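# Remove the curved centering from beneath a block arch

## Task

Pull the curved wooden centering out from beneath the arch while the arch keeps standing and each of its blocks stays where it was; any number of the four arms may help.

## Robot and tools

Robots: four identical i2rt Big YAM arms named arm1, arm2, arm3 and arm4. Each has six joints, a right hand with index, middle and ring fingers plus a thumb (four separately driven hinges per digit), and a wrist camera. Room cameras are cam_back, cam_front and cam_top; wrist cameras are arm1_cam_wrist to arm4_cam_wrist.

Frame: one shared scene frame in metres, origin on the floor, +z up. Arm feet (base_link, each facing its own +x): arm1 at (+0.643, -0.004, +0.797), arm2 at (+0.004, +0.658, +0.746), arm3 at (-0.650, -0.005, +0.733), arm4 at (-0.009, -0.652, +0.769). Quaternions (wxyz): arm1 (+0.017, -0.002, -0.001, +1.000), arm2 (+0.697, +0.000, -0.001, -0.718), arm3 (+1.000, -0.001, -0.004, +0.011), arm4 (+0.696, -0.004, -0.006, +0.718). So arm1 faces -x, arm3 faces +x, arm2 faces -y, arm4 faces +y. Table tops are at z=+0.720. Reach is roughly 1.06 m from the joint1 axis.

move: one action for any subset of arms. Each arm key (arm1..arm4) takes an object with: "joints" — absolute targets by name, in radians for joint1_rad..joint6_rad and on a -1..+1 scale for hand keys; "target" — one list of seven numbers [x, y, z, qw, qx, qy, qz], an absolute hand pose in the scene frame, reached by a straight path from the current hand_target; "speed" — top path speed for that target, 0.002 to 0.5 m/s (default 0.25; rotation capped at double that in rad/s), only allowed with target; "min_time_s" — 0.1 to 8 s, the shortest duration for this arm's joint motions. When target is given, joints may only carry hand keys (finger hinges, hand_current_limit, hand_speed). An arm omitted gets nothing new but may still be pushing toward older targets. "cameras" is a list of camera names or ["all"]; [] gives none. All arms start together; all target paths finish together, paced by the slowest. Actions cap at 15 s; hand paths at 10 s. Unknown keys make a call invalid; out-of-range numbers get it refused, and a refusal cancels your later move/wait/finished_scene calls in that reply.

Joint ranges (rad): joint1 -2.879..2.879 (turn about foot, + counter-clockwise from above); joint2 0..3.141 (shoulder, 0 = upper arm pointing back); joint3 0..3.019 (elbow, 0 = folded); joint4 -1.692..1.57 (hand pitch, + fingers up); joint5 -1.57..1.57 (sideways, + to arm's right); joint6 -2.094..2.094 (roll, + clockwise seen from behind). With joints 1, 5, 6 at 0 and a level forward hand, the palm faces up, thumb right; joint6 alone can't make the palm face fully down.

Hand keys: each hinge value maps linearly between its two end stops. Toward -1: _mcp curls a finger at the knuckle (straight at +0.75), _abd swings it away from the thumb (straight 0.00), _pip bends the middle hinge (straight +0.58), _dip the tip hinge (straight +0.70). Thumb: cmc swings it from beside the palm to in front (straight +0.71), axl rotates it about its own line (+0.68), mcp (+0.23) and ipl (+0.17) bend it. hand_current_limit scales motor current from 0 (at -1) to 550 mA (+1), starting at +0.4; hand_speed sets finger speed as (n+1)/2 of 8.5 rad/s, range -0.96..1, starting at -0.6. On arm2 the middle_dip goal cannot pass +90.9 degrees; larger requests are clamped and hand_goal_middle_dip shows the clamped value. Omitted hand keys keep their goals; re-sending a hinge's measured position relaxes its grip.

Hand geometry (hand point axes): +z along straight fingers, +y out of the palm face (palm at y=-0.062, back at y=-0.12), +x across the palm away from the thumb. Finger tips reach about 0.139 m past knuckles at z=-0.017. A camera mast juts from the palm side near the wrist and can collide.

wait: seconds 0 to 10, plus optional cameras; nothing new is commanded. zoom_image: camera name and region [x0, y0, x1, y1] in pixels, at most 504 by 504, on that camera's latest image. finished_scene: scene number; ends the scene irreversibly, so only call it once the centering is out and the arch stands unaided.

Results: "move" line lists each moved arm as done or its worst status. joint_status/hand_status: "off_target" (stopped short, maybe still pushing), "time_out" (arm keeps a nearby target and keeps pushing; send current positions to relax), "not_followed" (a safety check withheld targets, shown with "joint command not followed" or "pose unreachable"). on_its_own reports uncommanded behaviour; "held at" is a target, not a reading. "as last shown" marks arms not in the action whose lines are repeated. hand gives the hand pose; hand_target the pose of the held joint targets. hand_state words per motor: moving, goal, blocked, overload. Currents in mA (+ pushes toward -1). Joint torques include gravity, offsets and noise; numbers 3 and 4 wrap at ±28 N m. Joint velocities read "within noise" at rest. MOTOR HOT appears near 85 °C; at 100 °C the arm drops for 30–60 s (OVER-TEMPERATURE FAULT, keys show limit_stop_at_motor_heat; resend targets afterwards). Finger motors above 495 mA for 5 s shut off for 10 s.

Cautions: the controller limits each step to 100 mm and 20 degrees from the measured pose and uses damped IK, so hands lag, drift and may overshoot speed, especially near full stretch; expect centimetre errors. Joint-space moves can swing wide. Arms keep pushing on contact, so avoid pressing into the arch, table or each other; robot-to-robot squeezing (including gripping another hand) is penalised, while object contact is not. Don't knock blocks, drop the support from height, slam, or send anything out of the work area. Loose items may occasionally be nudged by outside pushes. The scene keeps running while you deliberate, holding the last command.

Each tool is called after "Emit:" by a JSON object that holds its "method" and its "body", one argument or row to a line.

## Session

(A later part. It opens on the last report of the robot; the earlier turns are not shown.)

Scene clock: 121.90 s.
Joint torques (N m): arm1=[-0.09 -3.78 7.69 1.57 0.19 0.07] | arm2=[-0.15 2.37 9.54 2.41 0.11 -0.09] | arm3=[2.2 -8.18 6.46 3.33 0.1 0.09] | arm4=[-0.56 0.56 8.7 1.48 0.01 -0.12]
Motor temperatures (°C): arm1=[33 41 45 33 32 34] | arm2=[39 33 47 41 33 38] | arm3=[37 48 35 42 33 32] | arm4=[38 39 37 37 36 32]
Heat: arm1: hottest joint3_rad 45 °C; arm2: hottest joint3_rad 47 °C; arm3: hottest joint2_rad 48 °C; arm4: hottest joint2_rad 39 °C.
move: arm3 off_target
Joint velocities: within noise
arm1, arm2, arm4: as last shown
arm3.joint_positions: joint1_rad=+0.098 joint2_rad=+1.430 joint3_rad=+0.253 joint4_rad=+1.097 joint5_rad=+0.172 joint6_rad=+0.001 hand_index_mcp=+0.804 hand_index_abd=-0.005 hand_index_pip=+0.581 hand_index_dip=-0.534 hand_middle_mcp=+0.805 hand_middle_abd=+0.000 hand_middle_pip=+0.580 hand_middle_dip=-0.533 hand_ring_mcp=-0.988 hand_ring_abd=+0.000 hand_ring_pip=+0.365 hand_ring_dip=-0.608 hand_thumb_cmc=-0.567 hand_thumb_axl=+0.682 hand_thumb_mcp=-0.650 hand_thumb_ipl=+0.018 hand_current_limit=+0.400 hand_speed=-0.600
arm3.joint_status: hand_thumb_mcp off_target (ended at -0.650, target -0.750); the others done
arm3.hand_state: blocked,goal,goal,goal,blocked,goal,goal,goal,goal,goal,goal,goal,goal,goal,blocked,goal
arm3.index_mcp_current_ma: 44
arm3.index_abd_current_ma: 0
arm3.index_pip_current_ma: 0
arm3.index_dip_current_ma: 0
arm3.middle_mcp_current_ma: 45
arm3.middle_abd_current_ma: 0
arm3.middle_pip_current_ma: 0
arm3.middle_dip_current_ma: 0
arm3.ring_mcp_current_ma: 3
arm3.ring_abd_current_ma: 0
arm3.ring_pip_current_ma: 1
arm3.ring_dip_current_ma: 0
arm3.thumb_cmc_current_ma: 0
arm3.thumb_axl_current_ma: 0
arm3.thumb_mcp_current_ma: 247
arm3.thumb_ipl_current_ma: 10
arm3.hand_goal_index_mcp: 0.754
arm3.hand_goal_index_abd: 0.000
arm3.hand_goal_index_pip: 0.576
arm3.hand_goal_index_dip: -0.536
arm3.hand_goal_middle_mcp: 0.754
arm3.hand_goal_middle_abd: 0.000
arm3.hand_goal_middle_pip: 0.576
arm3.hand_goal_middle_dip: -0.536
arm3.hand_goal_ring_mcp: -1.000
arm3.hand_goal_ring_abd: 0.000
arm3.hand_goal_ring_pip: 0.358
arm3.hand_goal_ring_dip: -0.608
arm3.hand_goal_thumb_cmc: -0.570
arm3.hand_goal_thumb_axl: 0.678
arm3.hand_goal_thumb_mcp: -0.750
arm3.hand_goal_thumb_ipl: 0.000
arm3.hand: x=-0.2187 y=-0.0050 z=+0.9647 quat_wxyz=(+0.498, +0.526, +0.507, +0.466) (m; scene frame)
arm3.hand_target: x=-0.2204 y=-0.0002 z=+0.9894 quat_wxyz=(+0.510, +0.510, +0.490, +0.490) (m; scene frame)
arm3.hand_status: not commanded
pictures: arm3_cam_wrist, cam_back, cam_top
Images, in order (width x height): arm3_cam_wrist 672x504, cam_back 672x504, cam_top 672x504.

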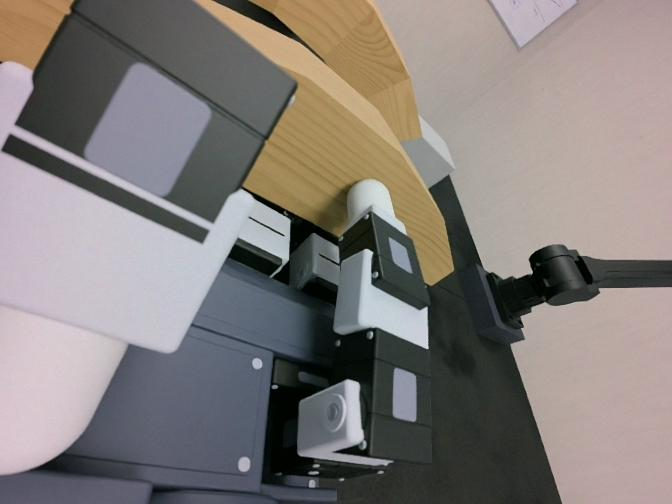

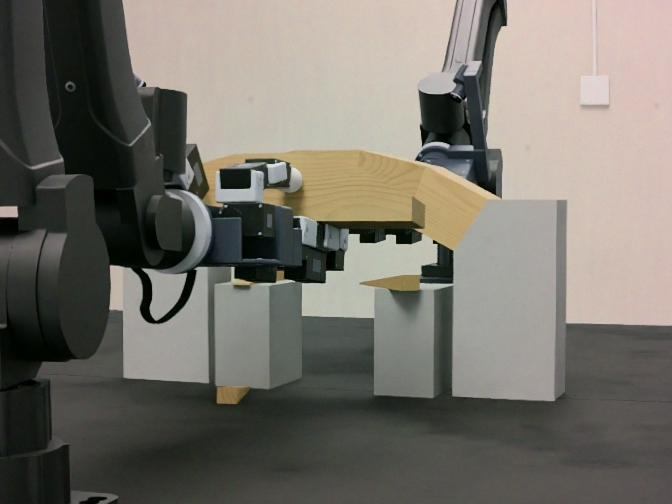

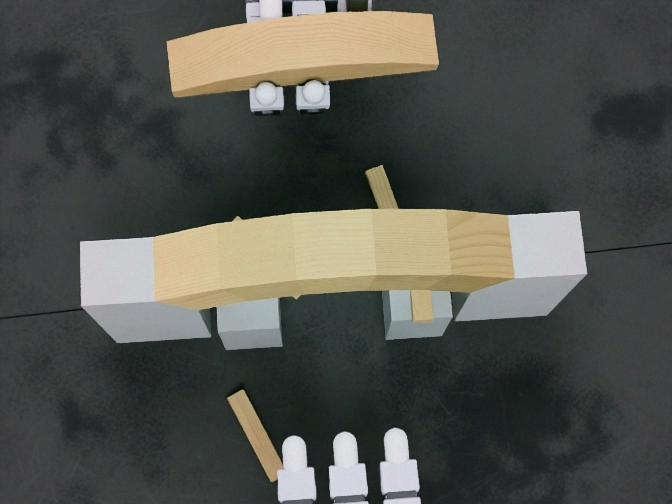

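Emit:
{"method": "move", "body": {
  "arm3": {"target": [-0.29, 0.0, 1.04, 0.2706, 0.6533, 0.6533, 0.2706], "speed": 0.1},
  "cameras": ["cam_back", "cam_top", "arm3_cam_wrist"]
}}

Scene clock: 126.90 s.
Joint torques (N m): arm1=[-0.26 -4.13 7.76 1.43 0.23 0.08] | arm2=[-0.03 2.32 9.52 2.41 0.11 -0.1] | arm3=[1.67 -1.14 18.04 2.58 0.14 0.11] | arm4=[-0.67 0.56 8.69 1.48 0 -0.11]
Motor temperatures (°C): arm1=[33 41 45 33 32 34] | arm2=[39 33 47 41 33 38] | arm3=[37 48 36 42 33 32] | arm4=[38 39 37 37 36 32]
Heat: arm1: hottest joint3_rad 45 °C; arm2: hottest joint3_rad 47 °C; arm3: hottest joint2_rad 48 °C; arm4: hottest joint2_rad 39 °C.
move: arm3 off_target
Joint velocities: within noise
arm1: as last shown
arm2.joint_positions: joint1_rad=+0.026 joint2_rad=+0.643 joint3_rad=+1.411 joint4_rad=-1.287 joint5_rad=+0.093 joint6_rad=+1.162 hand_index_mcp=+0.755 hand_index_abd=+0.000 hand_index_pip=+0.577 hand_index_dip=+0.696 hand_middle_mcp=+0.755 hand_middle_abd=+0.000 hand_middle_pip=+0.577 hand_middle_dip=+0.696 hand_ring_mcp=+0.755 hand_ring_abd=+0.000 hand_ring_pip=+0.577 hand_ring_dip=+0.696 hand_thumb_cmc=+0.715 hand_thumb_axl=+0.677 hand_thumb_mcp=+0.226 hand_thumb_ipl=+0.168 hand_current_limit=+0.400 hand_speed=-0.600
arm2.joint_status: not commanded
arm2.hand_state: goal,goal,goal,goal,goal,goal,goal,goal,goal,goal,goal,goal,goal,goal,goal,goal
arm2.index_mcp_current_ma: 0
arm2.index_abd_current_ma: 0
arm2.index_pip_current_ma: 0
arm2.index_dip_current_ma: 0
arm2.middle_mcp_current_ma: 0
arm2.middle_abd_current_ma: 0
arm2.middle_pip_current_ma: 0
arm2.middle_dip_current_ma: 0
arm2.ring_mcp_current_ma: 0
arm2.ring_abd_current_ma: 0
arm2.ring_pip_current_ma: 0
arm2.ring_dip_current_ma: 0
arm2.thumb_cmc_current_ma: 0
arm2.thumb_axl_current_ma: 0
arm2.thumb_mcp_current_ma: 0
arm2.thumb_ipl_current_ma: 0
arm2.hand_goal_index_mcp: 0.754
arm2.hand_goal_index_abd: 0.000
arm2.hand_goal_index_pip: 0.576
arm2.hand_goal_index_dip: 0.696
arm2.hand_goal_middle_mcp: 0.754
arm2.hand_goal_middle_abd: 0.000
arm2.hand_goal_middle_pip: 0.576
arm2.hand_goal_middle_dip: 0.696
arm2.hand_goal_ring_mcp: 0.754
arm2.hand_goal_ring_abd: 0.000
arm2.hand_goal_ring_pip: 0.576
arm2.hand_goal_ring_dip: 0.696
arm2.hand_goal_thumb_cmc: 0.714
arm2.hand_goal_thumb_axl: 0.678
arm2.hand_goal_thumb_mcp: 0.226
arm2.hand_goal_thumb_ipl: 0.168
arm2.hand: x=-0.1014 y=+0.4106 z=+1.3164 quat_wxyz=(+0.442, +0.708, -0.495, +0.241) (m; scene frame)
arm2.hand_target: x=-0.1015 y=+0.4137 z=+1.3285 quat_wxyz=(+0.451, +0.702, -0.492, +0.248) (m; scene frame)
arm2.hand_status: not commanded
arm3.joint_positions: joint1_rad=+0.116 joint2_rad=+0.605 joint3_rad=+0.553 joint4_rad=-0.875 joint5_rad=+0.100 joint6_rad=+0.103 hand_index_mcp=+0.802 hand_index_abd=-0.002 hand_index_pip=+0.583 hand_index_dip=-0.534 hand_middle_mcp=+0.805 hand_middle_abd=+0.000 hand_middle_pip=+0.598 hand_middle_dip=-0.526 hand_ring_mcp=-0.987 hand_ring_abd=+0.000 hand_ring_pip=+0.365 hand_ring_dip=-0.608 hand_thumb_cmc=-0.568 hand_thumb_axl=+0.679 hand_thumb_mcp=-0.752 hand_thumb_ipl=+0.001 hand_current_limit=+0.400 hand_speed=-0.600
arm3.joint_status: not commanded
arm3.hand_state: blocked,goal,goal,goal,blocked,goal,blocked,goal,goal,goal,goal,goal,goal,goal,goal,goal
arm3.index_mcp_current_ma: 39
arm3.index_abd_current_ma: 0
arm3.index_pip_current_ma: 1
arm3.index_dip_current_ma: 0
arm3.middle_mcp_current_ma: 45
arm3.middle_abd_current_ma: 0
arm3.middle_pip_current_ma: 7
arm3.middle_dip_current_ma: 2
arm3.ring_mcp_current_ma: 3
arm3.ring_abd_current_ma: 0
arm3.ring_pip_current_ma: 1
arm3.ring_dip_current_ma: 0
arm3.thumb_cmc_current_ma: 0
arm3.thumb_axl_current_ma: 0
arm3.thumb_mcp_current_ma: 0
arm3.thumb_ipl_current_ma: 0
arm3.hand_goal_index_mcp: 0.754
arm3.hand_goal_index_abd: 0.000
arm3.hand_goal_index_pip: 0.576
arm3.hand_goal_index_dip: -0.536
arm3.hand_goal_middle_mcp: 0.754
arm3.hand_goal_middle_abd: 0.000
arm3.hand_goal_middle_pip: 0.576
arm3.hand_goal_middle_dip: -0.536
arm3.hand_goal_ring_mcp: -1.000
arm3.hand_goal_ring_abd: 0.000
arm3.hand_goal_ring_pip: 0.358
arm3.hand_goal_ring_dip: -0.608
arm3.hand_goal_thumb_cmc: -0.570
arm3.hand_goal_thumb_axl: 0.678
arm3.hand_goal_thumb_mcp: -0.750
arm3.hand_goal_thumb_ipl: 0.000
arm3.on_its_own: hand_thumb_mcp moved -0.102 to your old target -0.750
arm3.hand: x=-0.3061 y=-0.0057 z=+0.9723 quat_wxyz=(+0.236, +0.668, +0.670, +0.221) (m; scene frame)
arm3.hand_target: x=-0.2955 y=-0.0009 z=+1.0388 quat_wxyz=(+0.270, +0.653, +0.653, +0.271) (m; scene frame)
arm3.hand_status: off_target (0.070 m and 7.4 deg from the pose sent, 0.104 m and 41.1 deg at the start)
arm4.joint_positions: joint1_rad=+0.002 joint2_rad=+0.640 joint3_rad=+1.352 joint4_rad=-1.260 joint5_rad=-0.057 joint6_rad=+1.182 hand_index_mcp=+0.754 hand_index_abd=+0.000 hand_index_pip=+0.577 hand_index_dip=+0.696 hand_middle_mcp=+0.754 hand_middle_abd=+0.000 hand_middle_pip=+0.577 hand_middle_dip=+0.696 hand_ring_mcp=+0.754 hand_ring_abd=+0.000 hand_ring_pip=+0.577 hand_ring_dip=+0.696 hand_thumb_cmc=+0.714 hand_thumb_axl=+0.677 hand_thumb_mcp=+0.226 hand_thumb_ipl=+0.168 hand_current_limit=+0.400 hand_speed=-0.600
arm4.joint_status: not commanded
arm4.hand_state: goal,goal,goal,goal,goal,goal,goal,goal,goal,goal,goal,goal,goal,goal,goal,goal
arm4.index_mcp_current_ma: 0
arm4.index_abd_current_ma: 0
arm4.index_pip_current_ma: 0
arm4.index_dip_current_ma: 0
arm4.middle_mcp_current_ma: 0
arm4.middle_abd_current_ma: 0
arm4.middle_pip_current_ma: 0
arm4.middle_dip_current_ma: 0
arm4.ring_mcp_current_ma: 0
arm4.ring_abd_current_ma: 0
arm4.ring_pip_current_ma: 0
arm4.ring_dip_current_ma: 0
arm4.thumb_cmc_current_ma: 0
arm4.thumb_axl_current_ma: 0
arm4.thumb_mcp_current_ma: 0
arm4.thumb_ipl_current_ma: 0
arm4.hand_goal_index_mcp: 0.754
arm4.hand_goal_index_abd: 0.000
arm4.hand_goal_index_pip: 0.576
arm4.hand_goal_index_dip: 0.696
arm4.hand_goal_middle_mcp: 0.754
arm4.hand_goal_middle_abd: 0.000
arm4.hand_goal_middle_pip: 0.576
arm4.hand_goal_middle_dip: 0.696
arm4.hand_goal_ring_mcp: 0.754
arm4.hand_goal_ring_abd: 0.000
arm4.hand_goal_ring_pip: 0.576
arm4.hand_goal_ring_dip: 0.696
arm4.hand_goal_thumb_cmc: 0.714
arm4.hand_goal_thumb_axl: 0.678
arm4.hand_goal_thumb_mcp: 0.226
arm4.hand_goal_thumb_ipl: 0.168
arm4.hand: x=+0.0525 y=-0.3823 z=+1.3097 quat_wxyz=(-0.296, +0.459, +0.741, +0.392) (m; scene frame)
arm4.hand_target: x=+0.0524 y=-0.3847 z=+1.3217 quat_wxyz=(-0.302, +0.455, +0.736, +0.401) (m; scene frame)
arm4.hand_status: not commanded
pictures: arm3_cam_wrist, cam_back, cam_top
Images, in order (width x height): arm3_cam_wrist 672x504, cam_back 672x504, cam_top 672x504.

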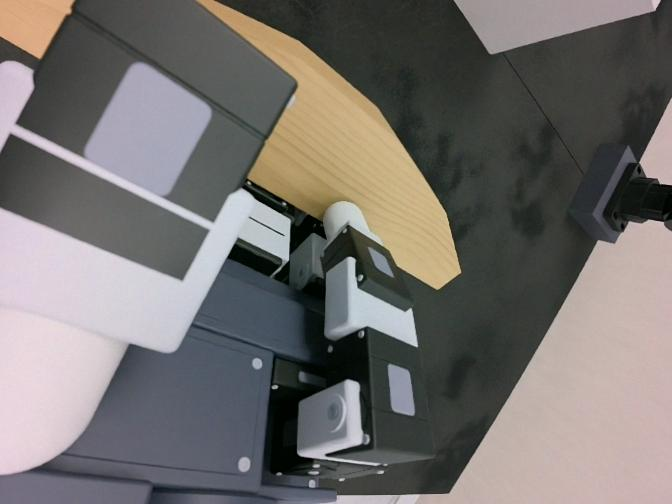

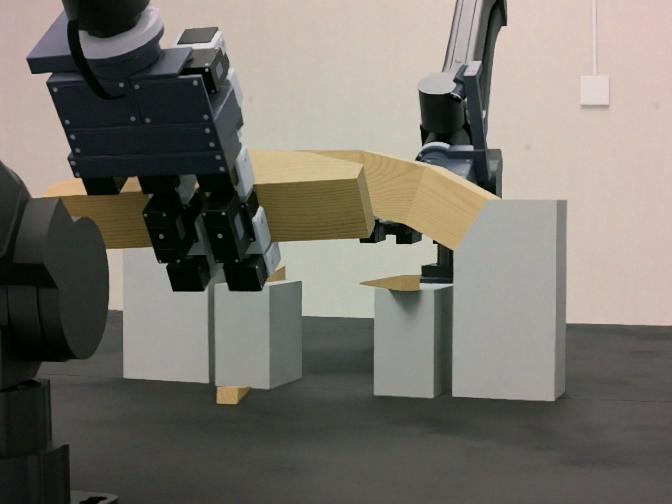

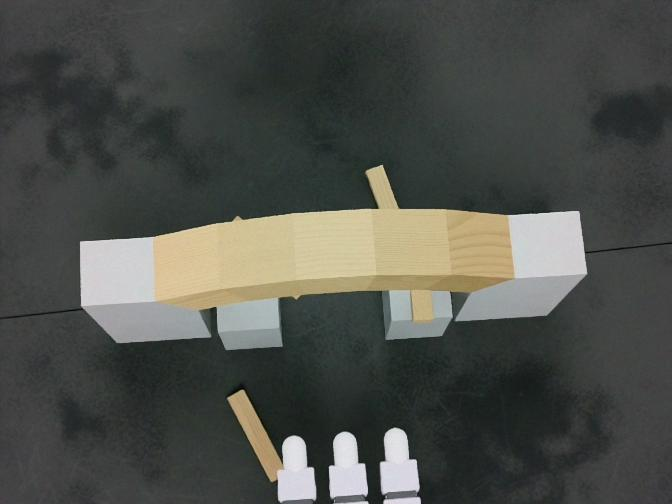

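Emit:
{"method": "move", "body": {
  "arm3": {"target": [-0.32, 0.0, 1.03, 0.0, 0.7071, 0.7071, 0.0], "speed": 0.1},
  "cameras": ["cam_back", "cam_top", "arm3_cam_wrist"]
}}

Scene clock: 131.50 s.
Joint torques (N m): arm1=[0.03 -4.19 7.75 1.54 0.21 0.07] | arm2=[-0.09 2.32 9.52 2.4 0.11 -0.09] | arm3=[0.5 -3.49 15.39 0.32 -0.01 -0.02] | arm4=[-0.56 0.67 8.69 1.5 0 -0.12]
Motor temperatures (°C): arm1=[33 41 45 33 32 34] | arm2=[39 33 47 41 33 38] | arm3=[37 48 38 42 33 32] | arm4=[38 39 37 37 35 32]
Heat: arm1: hottest joint3_rad 45 °C; arm2: hottest joint3_rad 47 °C; arm3: hottest joint2_rad 48 °C; arm4: hottest joint2_rad 39 °C.
move: arm3 off_target
Joint velocities: within noise
arm1, arm2, arm4: as last shown
arm3.joint_positions: joint1_rad=+0.102 joint2_rad=+0.977 joint3_rad=+1.045 joint4_rad=-1.694 joint5_rad=+0.001 joint6_rad=+0.117 hand_index_mcp=+0.791 hand_index_abd=+0.000 hand_index_pip=+0.587 hand_index_dip=-0.525 hand_middle_mcp=+0.793 hand_middle_abd=-0.002 hand_middle_pip=+0.600 hand_middle_dip=-0.515 hand_ring_mcp=-0.986 hand_ring_abd=+0.000 hand_ring_pip=+0.365 hand_ring_dip=-0.609 hand_thumb_cmc=-0.568 hand_thumb_axl=+0.678 hand_thumb_mcp=-0.740 hand_thumb_ipl=+0.003 hand_current_limit=+0.400 hand_speed=-0.600
arm3.joint_status: not commanded
arm3.hand_state: blocked,goal,goal,goal,blocked,goal,blocked,blocked,goal,goal,goal,goal,goal,goal,goal,goal
arm3.index_mcp_current_ma: 24
arm3.index_abd_current_ma: 0
arm3.index_pip_current_ma: 2
arm3.index_dip_current_ma: 2
arm3.middle_mcp_current_ma: 27
arm3.middle_abd_current_ma: 0
arm3.middle_pip_current_ma: 9
arm3.middle_dip_current_ma: 7
arm3.ring_mcp_current_ma: 3
arm3.ring_abd_current_ma: 0
arm3.ring_pip_current_ma: 1
arm3.ring_dip_current_ma: 0
arm3.thumb_cmc_current_ma: 0
arm3.thumb_axl_current_ma: 0
arm3.thumb_mcp_current_ma: 3
arm3.thumb_ipl_current_ma: 0
arm3.hand_goal_index_mcp: 0.754
arm3.hand_goal_index_abd: 0.000
arm3.hand_goal_index_pip: 0.576
arm3.hand_goal_index_dip: -0.536
arm3.hand_goal_middle_mcp: 0.754
arm3.hand_goal_middle_abd: 0.000
arm3.hand_goal_middle_pip: 0.576
arm3.hand_goal_middle_dip: -0.536
arm3.hand_goal_ring_mcp: -1.000
arm3.hand_goal_ring_abd: 0.000
arm3.hand_goal_ring_pip: 0.358
arm3.hand_goal_ring_dip: -0.608
arm3.hand_goal_thumb_cmc: -0.570
arm3.hand_goal_thumb_axl: 0.678
arm3.hand_goal_thumb_mcp: -0.750
arm3.hand_goal_thumb_ipl: 0.000
arm3.hand: x=-0.3353 y=+0.0019 z=+0.9927 quat_wxyz=(-0.013, +0.704, +0.710, -0.020) (m; scene frame)
arm3.hand_target: x=-0.3219 y=-0.0001 z=+1.0290 quat_wxyz=(+0.011, +0.707, +0.707, +0.011) (m; scene frame)
arm3.hand_status: off_target (0.040 m and 2.7 deg from the pose sent, 0.060 m and 37.8 deg at the start; a joint's target at an end of its range on 19 of 134 steps)
pictures: arm3_cam_wrist, cam_back, cam_top
Images, in order (width x height): arm3_cam_wrist 672x504, cam_back 672x504, cam_top 672x504.

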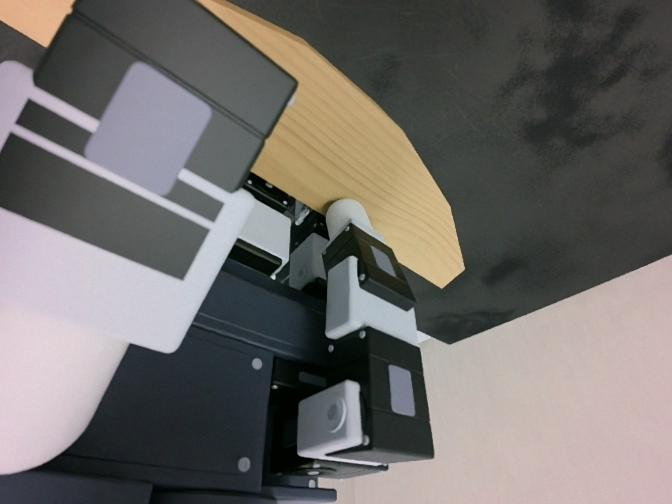

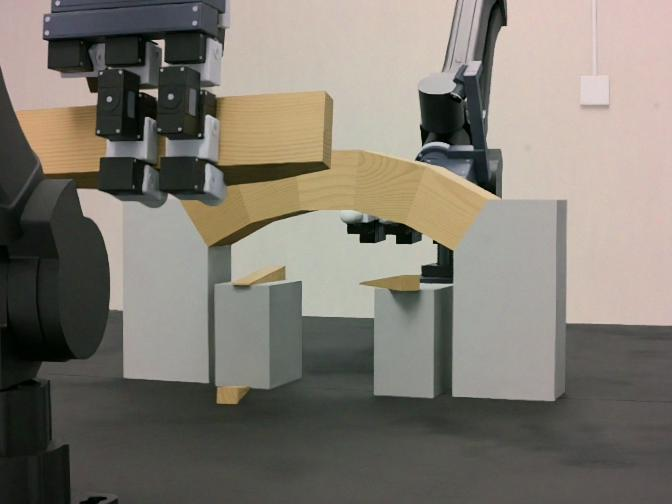

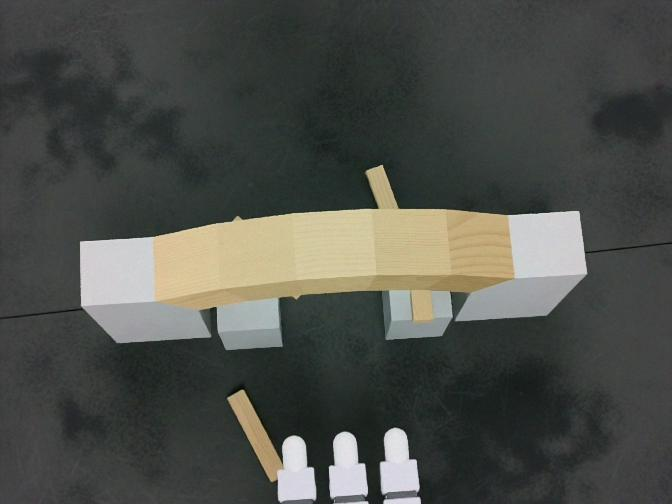

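Emit:
{"method": "move", "body": {
  "arm3": {"target": [-0.32, 0.0, 0.90, 0.0, 0.7071, 0.7071, 0.0], "speed": 0.06},
  "cameras": ["cam_back", "cam_top"]
}}

Scene clock: 134.53 s.
Joint torques (N m): arm1=[-0.15 -3.96 7.82 1.51 0.22 0.06] | arm2=[-0.09 2.32 9.54 2.41 0.11 -0.09] | arm3=[-0.91 -4.13 10.15 0.85 -0.01 -0.04] | arm4=[-0.67 0.62 8.69 1.5 0 -0.11]
Motor temperatures (°C): arm1=[33 41 45 33 32 34] | arm2=[39 33 47 41 33 38] | arm3=[37 48 38 41 33 32] | arm4=[38 39 37 37 35 32]
Heat: arm1: hottest joint3_rad 45 °C; arm2: hottest joint3_rad 47 °C; arm3: hottest joint2_rad 48 °C; arm4: hottest joint2_rad 39 °C.
move: arm3 off_target
Joint velocities: within noise
arm1, arm2, arm4: as last shown
arm3.joint_positions: joint1_rad=+0.101 joint2_rad=+1.007 joint3_rad=+0.792 joint4_rad=-1.399 joint5_rad=-0.002 joint6_rad=+0.117 hand_index_mcp=+0.791 hand_index_abd=+0.000 hand_index_pip=+0.587 hand_index_dip=-0.525 hand_middle_mcp=+0.792 hand_middle_abd=-0.002 hand_middle_pip=+0.600 hand_middle_dip=-0.515 hand_ring_mcp=-0.986 hand_ring_abd=+0.000 hand_ring_pip=+0.365 hand_ring_dip=-0.609 hand_thumb_cmc=-0.568 hand_thumb_axl=+0.678 hand_thumb_mcp=-0.740 hand_thumb_ipl=+0.003 hand_current_limit=+0.400 hand_speed=-0.600
arm3.joint_status: not commanded
arm3.hand_state: blocked,goal,goal,goal,blocked,goal,blocked,blocked,goal,goal,goal,goal,goal,goal,goal,goal
arm3.index_mcp_current_ma: 23
arm3.index_abd_current_ma: 0
arm3.index_pip_current_ma: 2
arm3.index_dip_current_ma: 2
arm3.middle_mcp_current_ma: 25
arm3.middle_abd_current_ma: 0
arm3.middle_pip_current_ma: 9
arm3.middle_dip_current_ma: 7
arm3.ring_mcp_current_ma: 3
arm3.ring_abd_current_ma: 0
arm3.ring_pip_current_ma: 1
arm3.ring_dip_current_ma: 0
arm3.thumb_cmc_current_ma: 0
arm3.thumb_axl_current_ma: 0
arm3.thumb_mcp_current_ma: 3
arm3.thumb_ipl_current_ma: 0
arm3.hand_goal_index_mcp: 0.754
arm3.hand_goal_index_abd: 0.000
arm3.hand_goal_index_pip: 0.576
arm3.hand_goal_index_dip: -0.536
arm3.hand_goal_middle_mcp: 0.754
arm3.hand_goal_middle_abd: 0.000
arm3.hand_goal_middle_pip: 0.576
arm3.hand_goal_middle_dip: -0.536
arm3.hand_goal_ring_mcp: -1.000
arm3.hand_goal_ring_abd: 0.000
arm3.hand_goal_ring_pip: 0.358
arm3.hand_goal_ring_dip: -0.608
arm3.hand_goal_thumb_cmc: -0.570
arm3.hand_goal_thumb_axl: 0.678
arm3.hand_goal_thumb_mcp: -0.750
arm3.hand_goal_thumb_ipl: 0.000
arm3.hand: x=-0.3285 y=+0.0026 z=+0.8907 quat_wxyz=(-0.010, +0.705, +0.709, -0.014) (m; scene frame)
arm3.hand_target: x=-0.3203 y=-0.0001 z=+0.9001 quat_wxyz=(+0.000, +0.707, +0.707, +0.000) (m; scene frame)
arm3.hand_status: off_target (0.013 m and 2.0 deg from the pose sent, 0.094 m and 2.7 deg at the start)
pictures: cam_back, cam_top
Images, in order (width x height): cam_back 672x504, cam_top 672x504.

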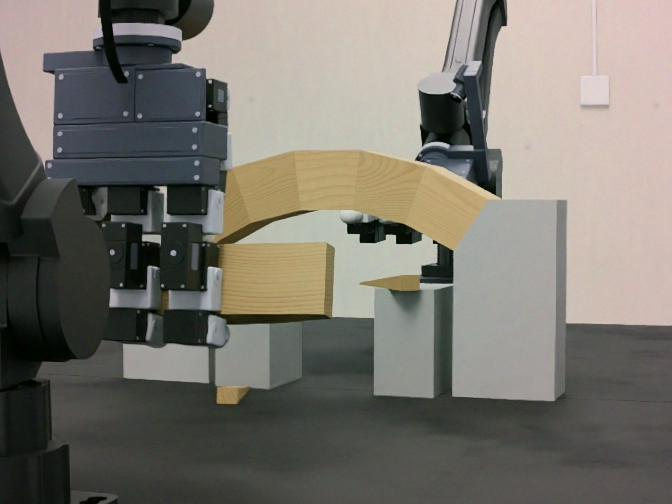

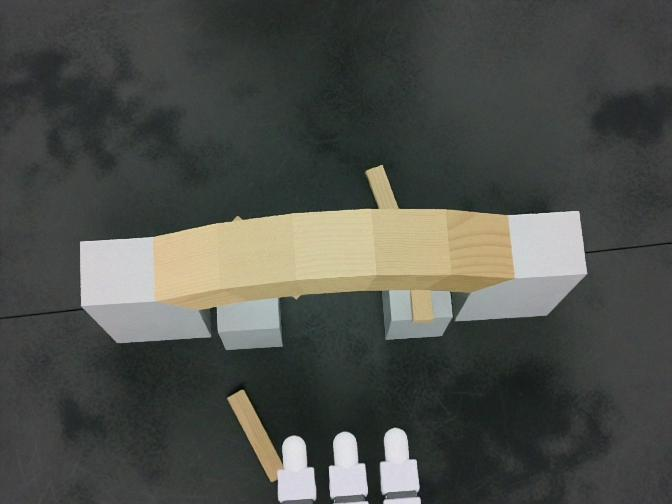

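Emit:
{"method": "move", "body": {
  "arm3": {"target": [-0.32, 0.0, 0.842, 0.0, 0.7071, 0.7071, 0.0], "speed": 0.05},
  "cameras": ["cam_back", "cam_top"]
}}

Scene clock: 137.00 s.
Joint torques (N m): arm1=[-0.15 -4.13 7.71 1.32 0.2 0.08] | arm2=[-0.09 2.26 9.52 2.41 0.11 -0.09] | arm3=[1.08 -4.07 9.7 0.95 0.01 -0.05] | arm4=[-0.56 0.62 8.72 1.51 0 -0.12]
Motor temperatures (°C): arm1=[33 41 44 33 32 34] | arm2=[39 33 47 41 33 37] | arm3=[37 48 38 41 33 32] | arm4=[38 39 37 37 35 32]
Heat: arm1: hottest joint3_rad 44 °C; arm2: hottest joint3_rad 47 °C; arm3: hottest joint2_rad 48 °C; arm4: hottest joint2_rad 39 °C.
move: arm3 off_target
Joint velocities: within noise
arm1.joint_positions: joint1_rad=+0.086 joint2_rad=+0.932 joint3_rad=+0.222 joint4_rad=+0.199 joint5_rad=+0.077 joint6_rad=+0.039 hand_index_mcp=+0.362 hand_index_abd=+0.001 hand_index_pip=+0.584 hand_index_dip=+0.699 hand_middle_mcp=+0.365 hand_middle_abd=+0.001 hand_middle_pip=+0.577 hand_middle_dip=+0.696 hand_ring_mcp=+0.355 hand_ring_abd=+0.001 hand_ring_pip=+0.581 hand_ring_dip=+0.695 hand_thumb_cmc=+0.721 hand_thumb_axl=+0.677 hand_thumb_mcp=+0.225 hand_thumb_ipl=+0.168 hand_current_limit=+0.400 hand_speed=-0.600
arm1.joint_status: not commanded
arm1.hand_state: goal,goal,goal,goal,blocked,goal,goal,goal,goal,goal,goal,goal,goal,goal,goal,goal
arm1.index_mcp_current_ma: 7
arm1.index_abd_current_ma: 0
arm1.index_pip_current_ma: 1
arm1.index_dip_current_ma: 0
arm1.middle_mcp_current_ma: 10
arm1.middle_abd_current_ma: 0
arm1.middle_pip_current_ma: 0
arm1.middle_dip_current_ma: 0
arm1.ring_mcp_current_ma: 3
arm1.ring_abd_current_ma: 0
arm1.ring_pip_current_ma: 0
arm1.ring_dip_current_ma: 0
arm1.thumb_cmc_current_ma: 1
arm1.thumb_axl_current_ma: 0
arm1.thumb_mcp_current_ma: 0
arm1.thumb_ipl_current_ma: 0
arm1.hand_goal_index_mcp: 0.342
arm1.hand_goal_index_abd: 0.000
arm1.hand_goal_index_pip: 0.576
arm1.hand_goal_index_dip: 0.696
arm1.hand_goal_middle_mcp: 0.342
arm1.hand_goal_middle_abd: 0.000
arm1.hand_goal_middle_pip: 0.576
arm1.hand_goal_middle_dip: 0.696
arm1.hand_goal_ring_mcp: 0.342
arm1.hand_goal_ring_abd: 0.000
arm1.hand_goal_ring_pip: 0.578
arm1.hand_goal_ring_dip: 0.696
arm1.hand_goal_thumb_cmc: 0.714
arm1.hand_goal_thumb_axl: 0.678
arm1.hand_goal_thumb_mcp: 0.226
arm1.hand_goal_thumb_ipl: 0.168
arm1.hand: x=+0.2454 y=+0.0145 z=+0.9746 quat_wxyz=(-0.348, -0.601, +0.620, +0.364) (m; scene frame)
arm1.hand_target: x=+0.2499 y=+0.0130 z=+0.9699 quat_wxyz=(-0.347, -0.602, +0.623, +0.360) (m; scene frame)
arm1.hand_status: not commanded
arm2, arm4: as last shown
arm3.joint_positions: joint1_rad=+0.101 joint2_rad=+1.057 joint3_rad=+0.667 joint4_rad=-1.222 joint5_rad=-0.002 joint6_rad=+0.117 hand_index_mcp=+0.790 hand_index_abd=+0.000 hand_index_pip=+0.587 hand_index_dip=-0.525 hand_middle_mcp=+0.792 hand_middle_abd=-0.002 hand_middle_pip=+0.600 hand_middle_dip=-0.515 hand_ring_mcp=-0.986 hand_ring_abd=+0.000 hand_ring_pip=+0.365 hand_ring_dip=-0.609 hand_thumb_cmc=-0.568 hand_thumb_axl=+0.678 hand_thumb_mcp=-0.740 hand_thumb_ipl=+0.003 hand_current_limit=+0.400 hand_speed=-0.600
arm3.joint_status: not commanded
arm3.hand_state: blocked,goal,goal,goal,blocked,goal,blocked,blocked,goal,goal,goal,goal,goal,goal,goal,goal
arm3.index_mcp_current_ma: 23
arm3.index_abd_current_ma: 0
arm3.index_pip_current_ma: 2
arm3.index_dip_current_ma: 2
arm3.middle_mcp_current_ma: 25
arm3.middle_abd_current_ma: 0
arm3.middle_pip_current_ma: 9
arm3.middle_dip_current_ma: 7
arm3.ring_mcp_current_ma: 3
arm3.ring_abd_current_ma: 0
arm3.ring_pip_current_ma: 1
arm3.ring_dip_current_ma: 0
arm3.thumb_cmc_current_ma: 0
arm3.thumb_axl_current_ma: 0
arm3.thumb_mcp_current_ma: 3
arm3.thumb_ipl_current_ma: 0
arm3.hand_goal_index_mcp: 0.754
arm3.hand_goal_index_abd: 0.000
arm3.hand_goal_index_pip: 0.576
arm3.hand_goal_index_dip: -0.536
arm3.hand_goal_middle_mcp: 0.754
arm3.hand_goal_middle_abd: 0.000
arm3.hand_goal_middle_pip: 0.576
arm3.hand_goal_middle_dip: -0.536
arm3.hand_goal_ring_mcp: -1.000
arm3.hand_goal_ring_abd: 0.000
arm3.hand_goal_ring_pip: 0.358
arm3.hand_goal_ring_dip: -0.608
arm3.hand_goal_thumb_cmc: -0.570
arm3.hand_goal_thumb_axl: 0.678
arm3.hand_goal_thumb_mcp: -0.750
arm3.hand_goal_thumb_ipl: 0.000
arm3.hand: x=-0.3294 y=+0.0023 z=+0.8337 quat_wxyz=(-0.010, +0.705, +0.709, -0.013) (m; scene frame)
arm3.hand_target: x=-0.3203 y=-0.0001 z=+0.8421 quat_wxyz=(+0.000, +0.707, +0.707, +0.000) (m; scene frame)
arm3.hand_status: off_target (0.013 m and 1.9 deg from the pose sent, 0.049 m and 2.0 deg at the start)
pictures: cam_back, cam_top
Images, in order (width x height): cam_back 672x504, cam_top 672x504.

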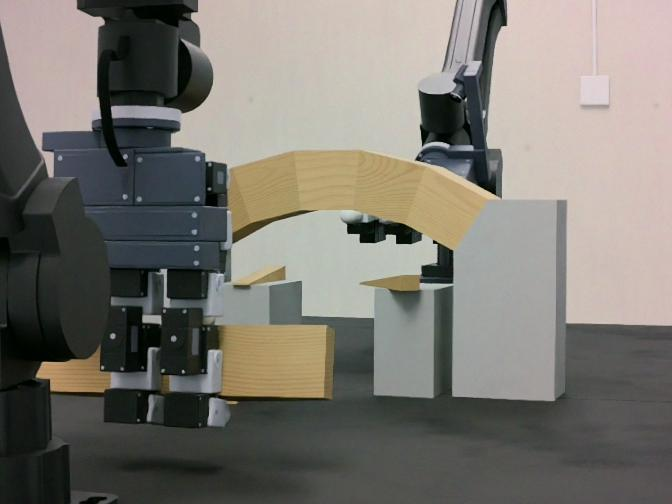

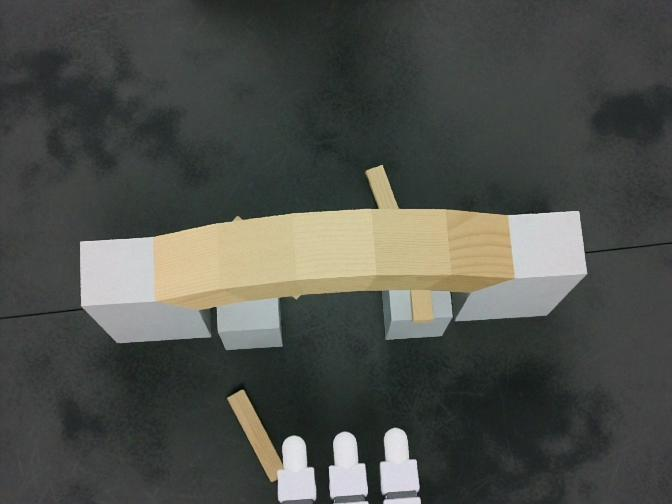

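Emit:
{"method": "move", "body": {
  "arm3": {"target": [-0.32, 0.0, 0.834, 0.0, 0.7071, 0.7071, 0.0], "speed": 0.04, "joints": {"hand_thumb_mcp": -0.2, "hand_thumb_ipl": 0.0}},
  "cameras": ["cam_back"]
}}

Emit:
{"method": "move", "body": {
  "arm3": {"joints": {"hand_speed": -0.92, "hand_index_dip": -0.10, "hand_middle_dip": -0.10}},
  "cameras": ["cam_back", "arm3_cam_wrist"]
}}

Scene clock: 138.13 s.
Joint torques (N m): arm1=[0.03 -3.66 7.72 1.47 0.2 0.08] | arm2=[-0.03 2.32 9.52 2.41 0.11 -0.09] | arm3=[0.38 -3.02 8.65 1.02 0 0] | arm4=[-0.67 0.62 8.69 1.48 0 -0.12]
Motor temperatures (°C): arm1=[33 41 44 33 32 34] | arm2=[39 33 47 41 33 37] | arm3=[37 48 38 41 33 32] | arm4=[38 39 37 37 35 32]
Heat: arm1: hottest joint3_rad 44 °C; arm2: hottest joint3_rad 47 °C; arm3: hottest joint2_rad 48 °C; arm4: hottest joint2_rad 39 °C.
move: arm3 done
Joint velocities: within noise
arm1, arm2, arm4: as last shown
arm3.joint_positions: joint1_rad=+0.101 joint2_rad=+1.057 joint3_rad=+0.664 joint4_rad=-1.191 joint5_rad=-0.003 joint6_rad=+0.117 hand_index_mcp=+0.755 hand_index_abd=+0.001 hand_index_pip=+0.579 hand_index_dip=-0.532 hand_middle_mcp=+0.756 hand_middle_abd=-0.002 hand_middle_pip=+0.579 hand_middle_dip=-0.533 hand_ring_mcp=-0.986 hand_ring_abd=+0.000 hand_ring_pip=+0.365 hand_ring_dip=-0.609 hand_thumb_cmc=-0.568 hand_thumb_axl=+0.678 hand_thumb_mcp=-0.209 hand_thumb_ipl=-0.002 hand_current_limit=+0.400 hand_speed=-0.600
arm3.joint_status: all done
arm3.hand_state: goal,goal,goal,goal,goal,goal,goal,goal,goal,goal,goal,goal,goal,goal,goal,goal
arm3.index_mcp_current_ma: 0
arm3.index_abd_current_ma: 0
arm3.index_pip_current_ma: 0
arm3.index_dip_current_ma: 0
arm3.middle_mcp_current_ma: 0
arm3.middle_abd_current_ma: 0
arm3.middle_pip_current_ma: 0
arm3.middle_dip_current_ma: 0
arm3.ring_mcp_current_ma: 3
arm3.ring_abd_current_ma: 0
arm3.ring_pip_current_ma: 1
arm3.ring_dip_current_ma: 0
arm3.thumb_cmc_current_ma: 0
arm3.thumb_axl_current_ma: 0
arm3.thumb_mcp_current_ma: -2
arm3.thumb_ipl_current_ma: 0
arm3.hand_goal_index_mcp: 0.754
arm3.hand_goal_index_abd: 0.000
arm3.hand_goal_index_pip: 0.576
arm3.hand_goal_index_dip: -0.536
arm3.hand_goal_middle_mcp: 0.754
arm3.hand_goal_middle_abd: 0.000
arm3.hand_goal_middle_pip: 0.576
arm3.hand_goal_middle_dip: -0.536
arm3.hand_goal_ring_mcp: -1.000
arm3.hand_goal_ring_abd: 0.000
arm3.hand_goal_ring_pip: 0.358
arm3.hand_goal_ring_dip: -0.608
arm3.hand_goal_thumb_cmc: -0.570
arm3.hand_goal_thumb_axl: 0.678
arm3.hand_goal_thumb_mcp: -0.200
arm3.hand_goal_thumb_ipl: 0.000
arm3.hand: x=-0.3232 y=+0.0031 z=+0.8344 quat_wxyz=(-0.001, +0.705, +0.710, -0.003) (m; scene frame)
arm3.hand_target: x=-0.3201 y=-0.0001 z=+0.8341 quat_wxyz=(+0.000, +0.707, +0.707, +0.000) (m; scene frame)
arm3.hand_status: done (0.004 m and 0.5 deg from the pose sent, 0.010 m and 1.9 deg at the start)
pictures: cam_back
Images, in order (width x height): cam_back 672x504.

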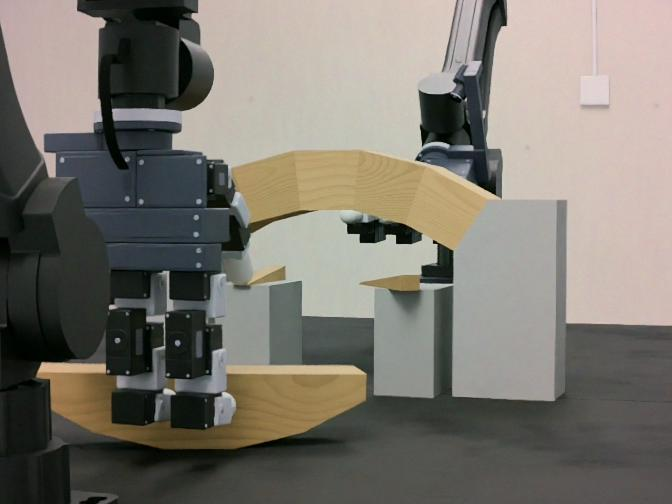

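Scene clock: 140.10 s.
Joint torques (N m): arm1=[-0.26 -3.78 7.86 1.52 0.18 0.08] | arm2=[-0.09 2.32 9.52 2.4 0.11 -0.1] | arm3=[0.21 -3.6 8.57 0.8 -0.05 -0.02] | arm4=[-0.56 0.62 8.69 1.5 0 -0.12]
Motor temperatures (°C): arm1=[33 41 44 33 32 34] | arm2=[39 33 47 41 33 37] | arm3=[37 48 38 41 33 32] | arm4=[38 39 38 37 35 32]
Heat: arm1: hottest joint3_rad 44 °C; arm2: hottest joint3_rad 47 °C; arm3: hottest joint2_rad 48 °C; arm4: hottest joint2_rad 39 °C.
move: arm3 done
Joint velocities: within noise
arm1, arm2, arm4: as last shown
arm3.joint_positions: joint1_rad=+0.101 joint2_rad=+1.057 joint3_rad=+0.664 joint4_rad=-1.191 joint5_rad=-0.003 joint6_rad=+0.117 hand_index_mcp=+0.755 hand_index_abd=+0.001 hand_index_pip=+0.579 hand_index_dip=-0.103 hand_middle_mcp=+0.756 hand_middle_abd=-0.002 hand_middle_pip=+0.579 hand_middle_dip=-0.102 hand_ring_mcp=-0.986 hand_ring_abd=+0.000 hand_ring_pip=+0.365 hand_ring_dip=-0.609 hand_thumb_cmc=-0.568 hand_thumb_axl=+0.678 hand_thumb_mcp=-0.209 hand_thumb_ipl=-0.002 hand_current_limit=+0.400 hand_speed=-0.920
arm3.joint_status: all done
arm3.hand_state: goal,goal,goal,goal,goal,goal,goal,goal,goal,goal,goal,goal,goal,goal,goal,goal
arm3.index_mcp_current_ma: 0
arm3.index_abd_current_ma: 0
arm3.index_pip_current_ma: 0
arm3.index_dip_current_ma: 0
arm3.middle_mcp_current_ma: 0
arm3.middle_abd_current_ma: 0
arm3.middle_pip_current_ma: 0
arm3.middle_dip_current_ma: 0
arm3.ring_mcp_current_ma: 3
arm3.ring_abd_current_ma: 0
arm3.ring_pip_current_ma: 1
arm3.ring_dip_current_ma: 0
arm3.thumb_cmc_current_ma: 0
arm3.thumb_axl_current_ma: 0
arm3.thumb_mcp_current_ma: -2
arm3.thumb_ipl_current_ma: 0
arm3.hand_goal_index_mcp: 0.754
arm3.hand_goal_index_abd: 0.000
arm3.hand_goal_index_pip: 0.576
arm3.hand_goal_index_dip: -0.100
arm3.hand_goal_middle_mcp: 0.754
arm3.hand_goal_middle_abd: 0.000
arm3.hand_goal_middle_pip: 0.576
arm3.hand_goal_middle_dip: -0.100
arm3.hand_goal_ring_mcp: -1.000
arm3.hand_goal_ring_abd: 0.000
arm3.hand_goal_ring_pip: 0.358
arm3.hand_goal_ring_dip: -0.608
arm3.hand_goal_thumb_cmc: -0.570
arm3.hand_goal_thumb_axl: 0.678
arm3.hand_goal_thumb_mcp: -0.200
arm3.hand_goal_thumb_ipl: 0.000
arm3.hand: x=-0.3232 y=+0.0031 z=+0.8344 quat_wxyz=(-0.001, +0.705, +0.710, -0.003) (m; scene frame)
arm3.hand_target: x=-0.3201 y=-0.0001 z=+0.8340 quat_wxyz=(+0.000, +0.707, +0.707, +0.000) (m; scene frame)
arm3.hand_status: not commanded
pictures: arm3_cam_wrist, cam_back
Images, in order (width x height): arm3_cam_wrist 672x504, cam_back 672x504.

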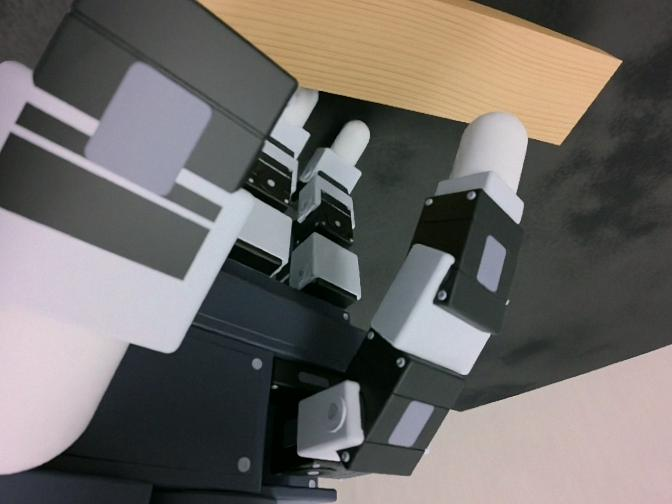

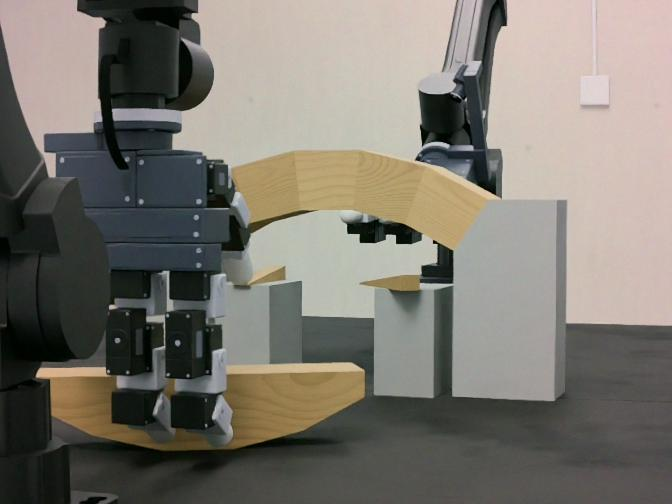

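Emit:
{"method": "move", "body": {
  "arm3": {"target": [-0.36, 0.0, 0.90, 0.0, 0.7071, 0.7071, 0.0], "speed": 0.06, "joints": {"hand_speed": -0.6, "hand_index_dip": 0.696, "hand_middle_dip": 0.696}},
  "cameras": ["cam_back", "cam_front", "cam_top", "arm3_cam_wrist"]
}}

Scene clock: 142.27 s.
Joint torques (N m): arm1=[-0.09 -3.66 7.79 1.52 0.21 0.08] | arm2=[-0.09 2.32 9.52 2.41 0.11 -0.09] | arm3=[1.26 -1.85 12.72 -0.05 -0.02 0.12] | arm4=[-0.56 0.67 8.69 1.5 0 -0.11]
Motor temperatures (°C): arm1=[33 41 44 33 32 34] | arm2=[39 33 47 41 33 37] | arm3=[37 47 38 41 33 32] | arm4=[38 39 38 37 35 32]
Heat: arm1: hottest joint3_rad 44 °C; arm2: hottest joint3_rad 47 °C; arm3: hottest joint2_rad 47 °C; arm4: hottest joint2_rad 39 °C.
move: arm3 off_target
Joint velocities: within noise
arm1, arm2, arm4: as last shown
arm3.joint_positions: joint1_rad=+0.101 joint2_rad=+0.880 joint3_rad=+0.693 joint4_rad=-1.433 joint5_rad=-0.003 joint6_rad=+0.123 hand_index_mcp=+0.752 hand_index_abd=+0.001 hand_index_pip=+0.576 hand_index_dip=+0.693 hand_middle_mcp=+0.751 hand_middle_abd=-0.002 hand_middle_pip=+0.575 hand_middle_dip=+0.693 hand_ring_mcp=-0.986 hand_ring_abd=+0.000 hand_ring_pip=+0.365 hand_ring_dip=-0.609 hand_thumb_cmc=-0.568 hand_thumb_axl=+0.678 hand_thumb_mcp=-0.209 hand_thumb_ipl=-0.002 hand_current_limit=+0.400 hand_speed=-0.600
arm3.joint_status: all done
arm3.hand_state: goal,goal,goal,goal,goal,goal,goal,goal,goal,goal,goal,goal,goal,goal,goal,goal
arm3.index_mcp_current_ma: 0
arm3.index_abd_current_ma: 0
arm3.index_pip_current_ma: 0
arm3.index_dip_current_ma: 0
arm3.middle_mcp_current_ma: 0
arm3.middle_abd_current_ma: 0
arm3.middle_pip_current_ma: 0
arm3.middle_dip_current_ma: 0
arm3.ring_mcp_current_ma: 3
arm3.ring_abd_current_ma: 0
arm3.ring_pip_current_ma: 1
arm3.ring_dip_current_ma: 0
arm3.thumb_cmc_current_ma: 0
arm3.thumb_axl_current_ma: 0
arm3.thumb_mcp_current_ma: -2
arm3.thumb_ipl_current_ma: 0
arm3.hand_goal_index_mcp: 0.754
arm3.hand_goal_index_abd: 0.000
arm3.hand_goal_index_pip: 0.576
arm3.hand_goal_index_dip: 0.696
arm3.hand_goal_middle_mcp: 0.754
arm3.hand_goal_middle_abd: 0.000
arm3.hand_goal_middle_pip: 0.576
arm3.hand_goal_middle_dip: 0.696
arm3.hand_goal_ring_mcp: -1.000
arm3.hand_goal_ring_abd: 0.000
arm3.hand_goal_ring_pip: 0.358
arm3.hand_goal_ring_dip: -0.608
arm3.hand_goal_thumb_cmc: -0.570
arm3.hand_goal_thumb_axl: 0.678
arm3.hand_goal_thumb_mcp: -0.200
arm3.hand_goal_thumb_ipl: 0.000
arm3.hand: x=-0.3718 y=-0.0033 z=+0.8786 quat_wxyz=(-0.012, +0.707, +0.707, -0.017) (m; scene frame)
arm3.hand_target: x=-0.3605 y=-0.0002 z=+0.8998 quat_wxyz=(+0.000, +0.707, +0.707, +0.000) (m; scene frame)
arm3.hand_status: off_target (0.025 m and 2.4 deg from the pose sent, 0.075 m and 0.5 deg at the start)
pictures: arm3_cam_wrist, cam_back, cam_front, cam_top
Images, in order (width x height): arm3_cam_wrist 672x504, cam_back 672x504, cam_front 672x504, cam_top 672x504.

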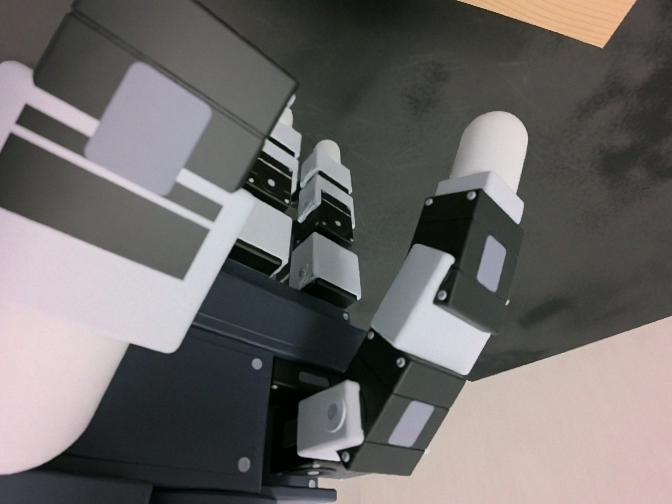

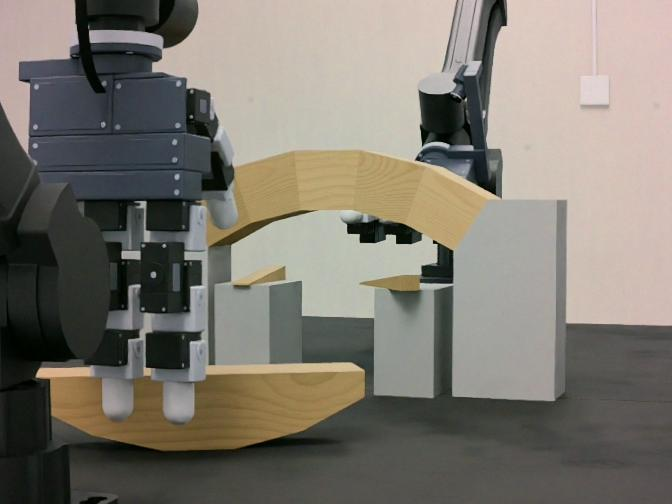

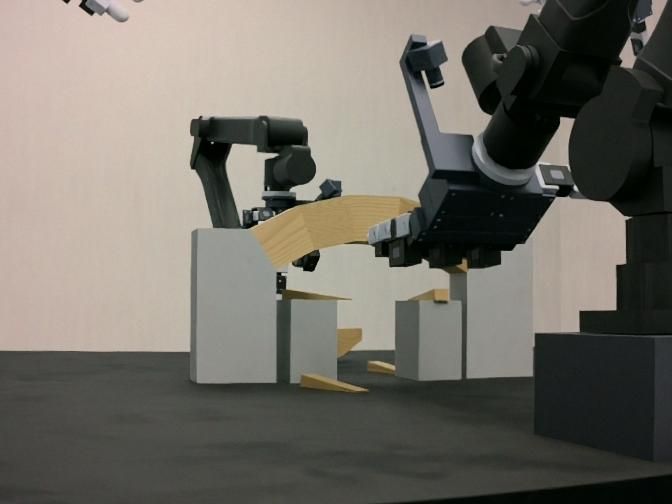

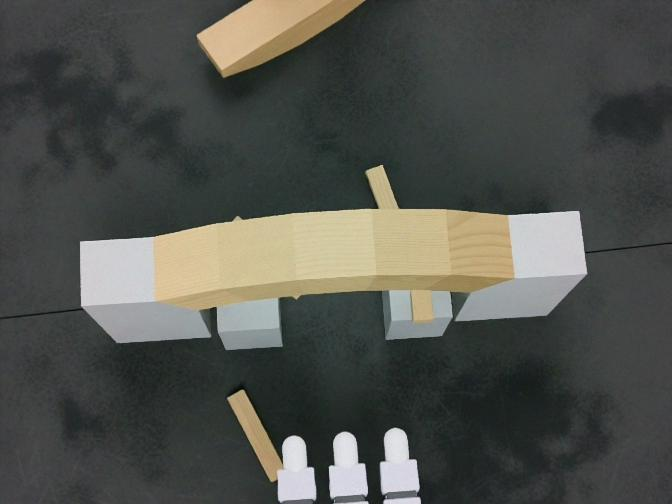

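Emit:
{"method": "zoom_image", "body": {
  "camera": "cam_back",
  "region": [190, 190, 480, 420]
}}

Emit:
{"method": "zoom_image", "body": {
  "camera": "cam_front",
  "region": [180, 200, 500, 400]
}}

Scaled by 1.738 from the camera's 672x504 image, which has a finer 960x720 frame.

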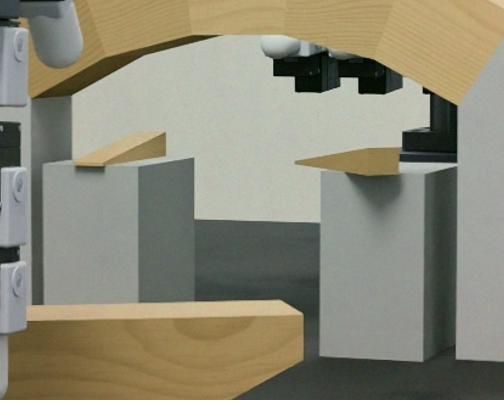

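Scaled by 1.575 from the camera's 672x504 image, which has a finer 960x720 frame.

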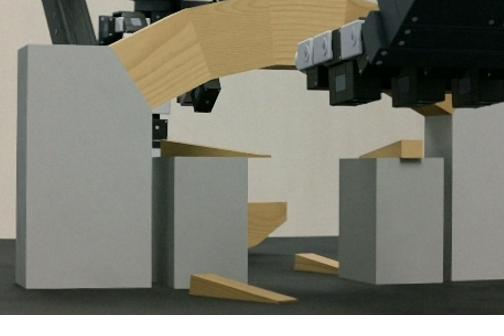

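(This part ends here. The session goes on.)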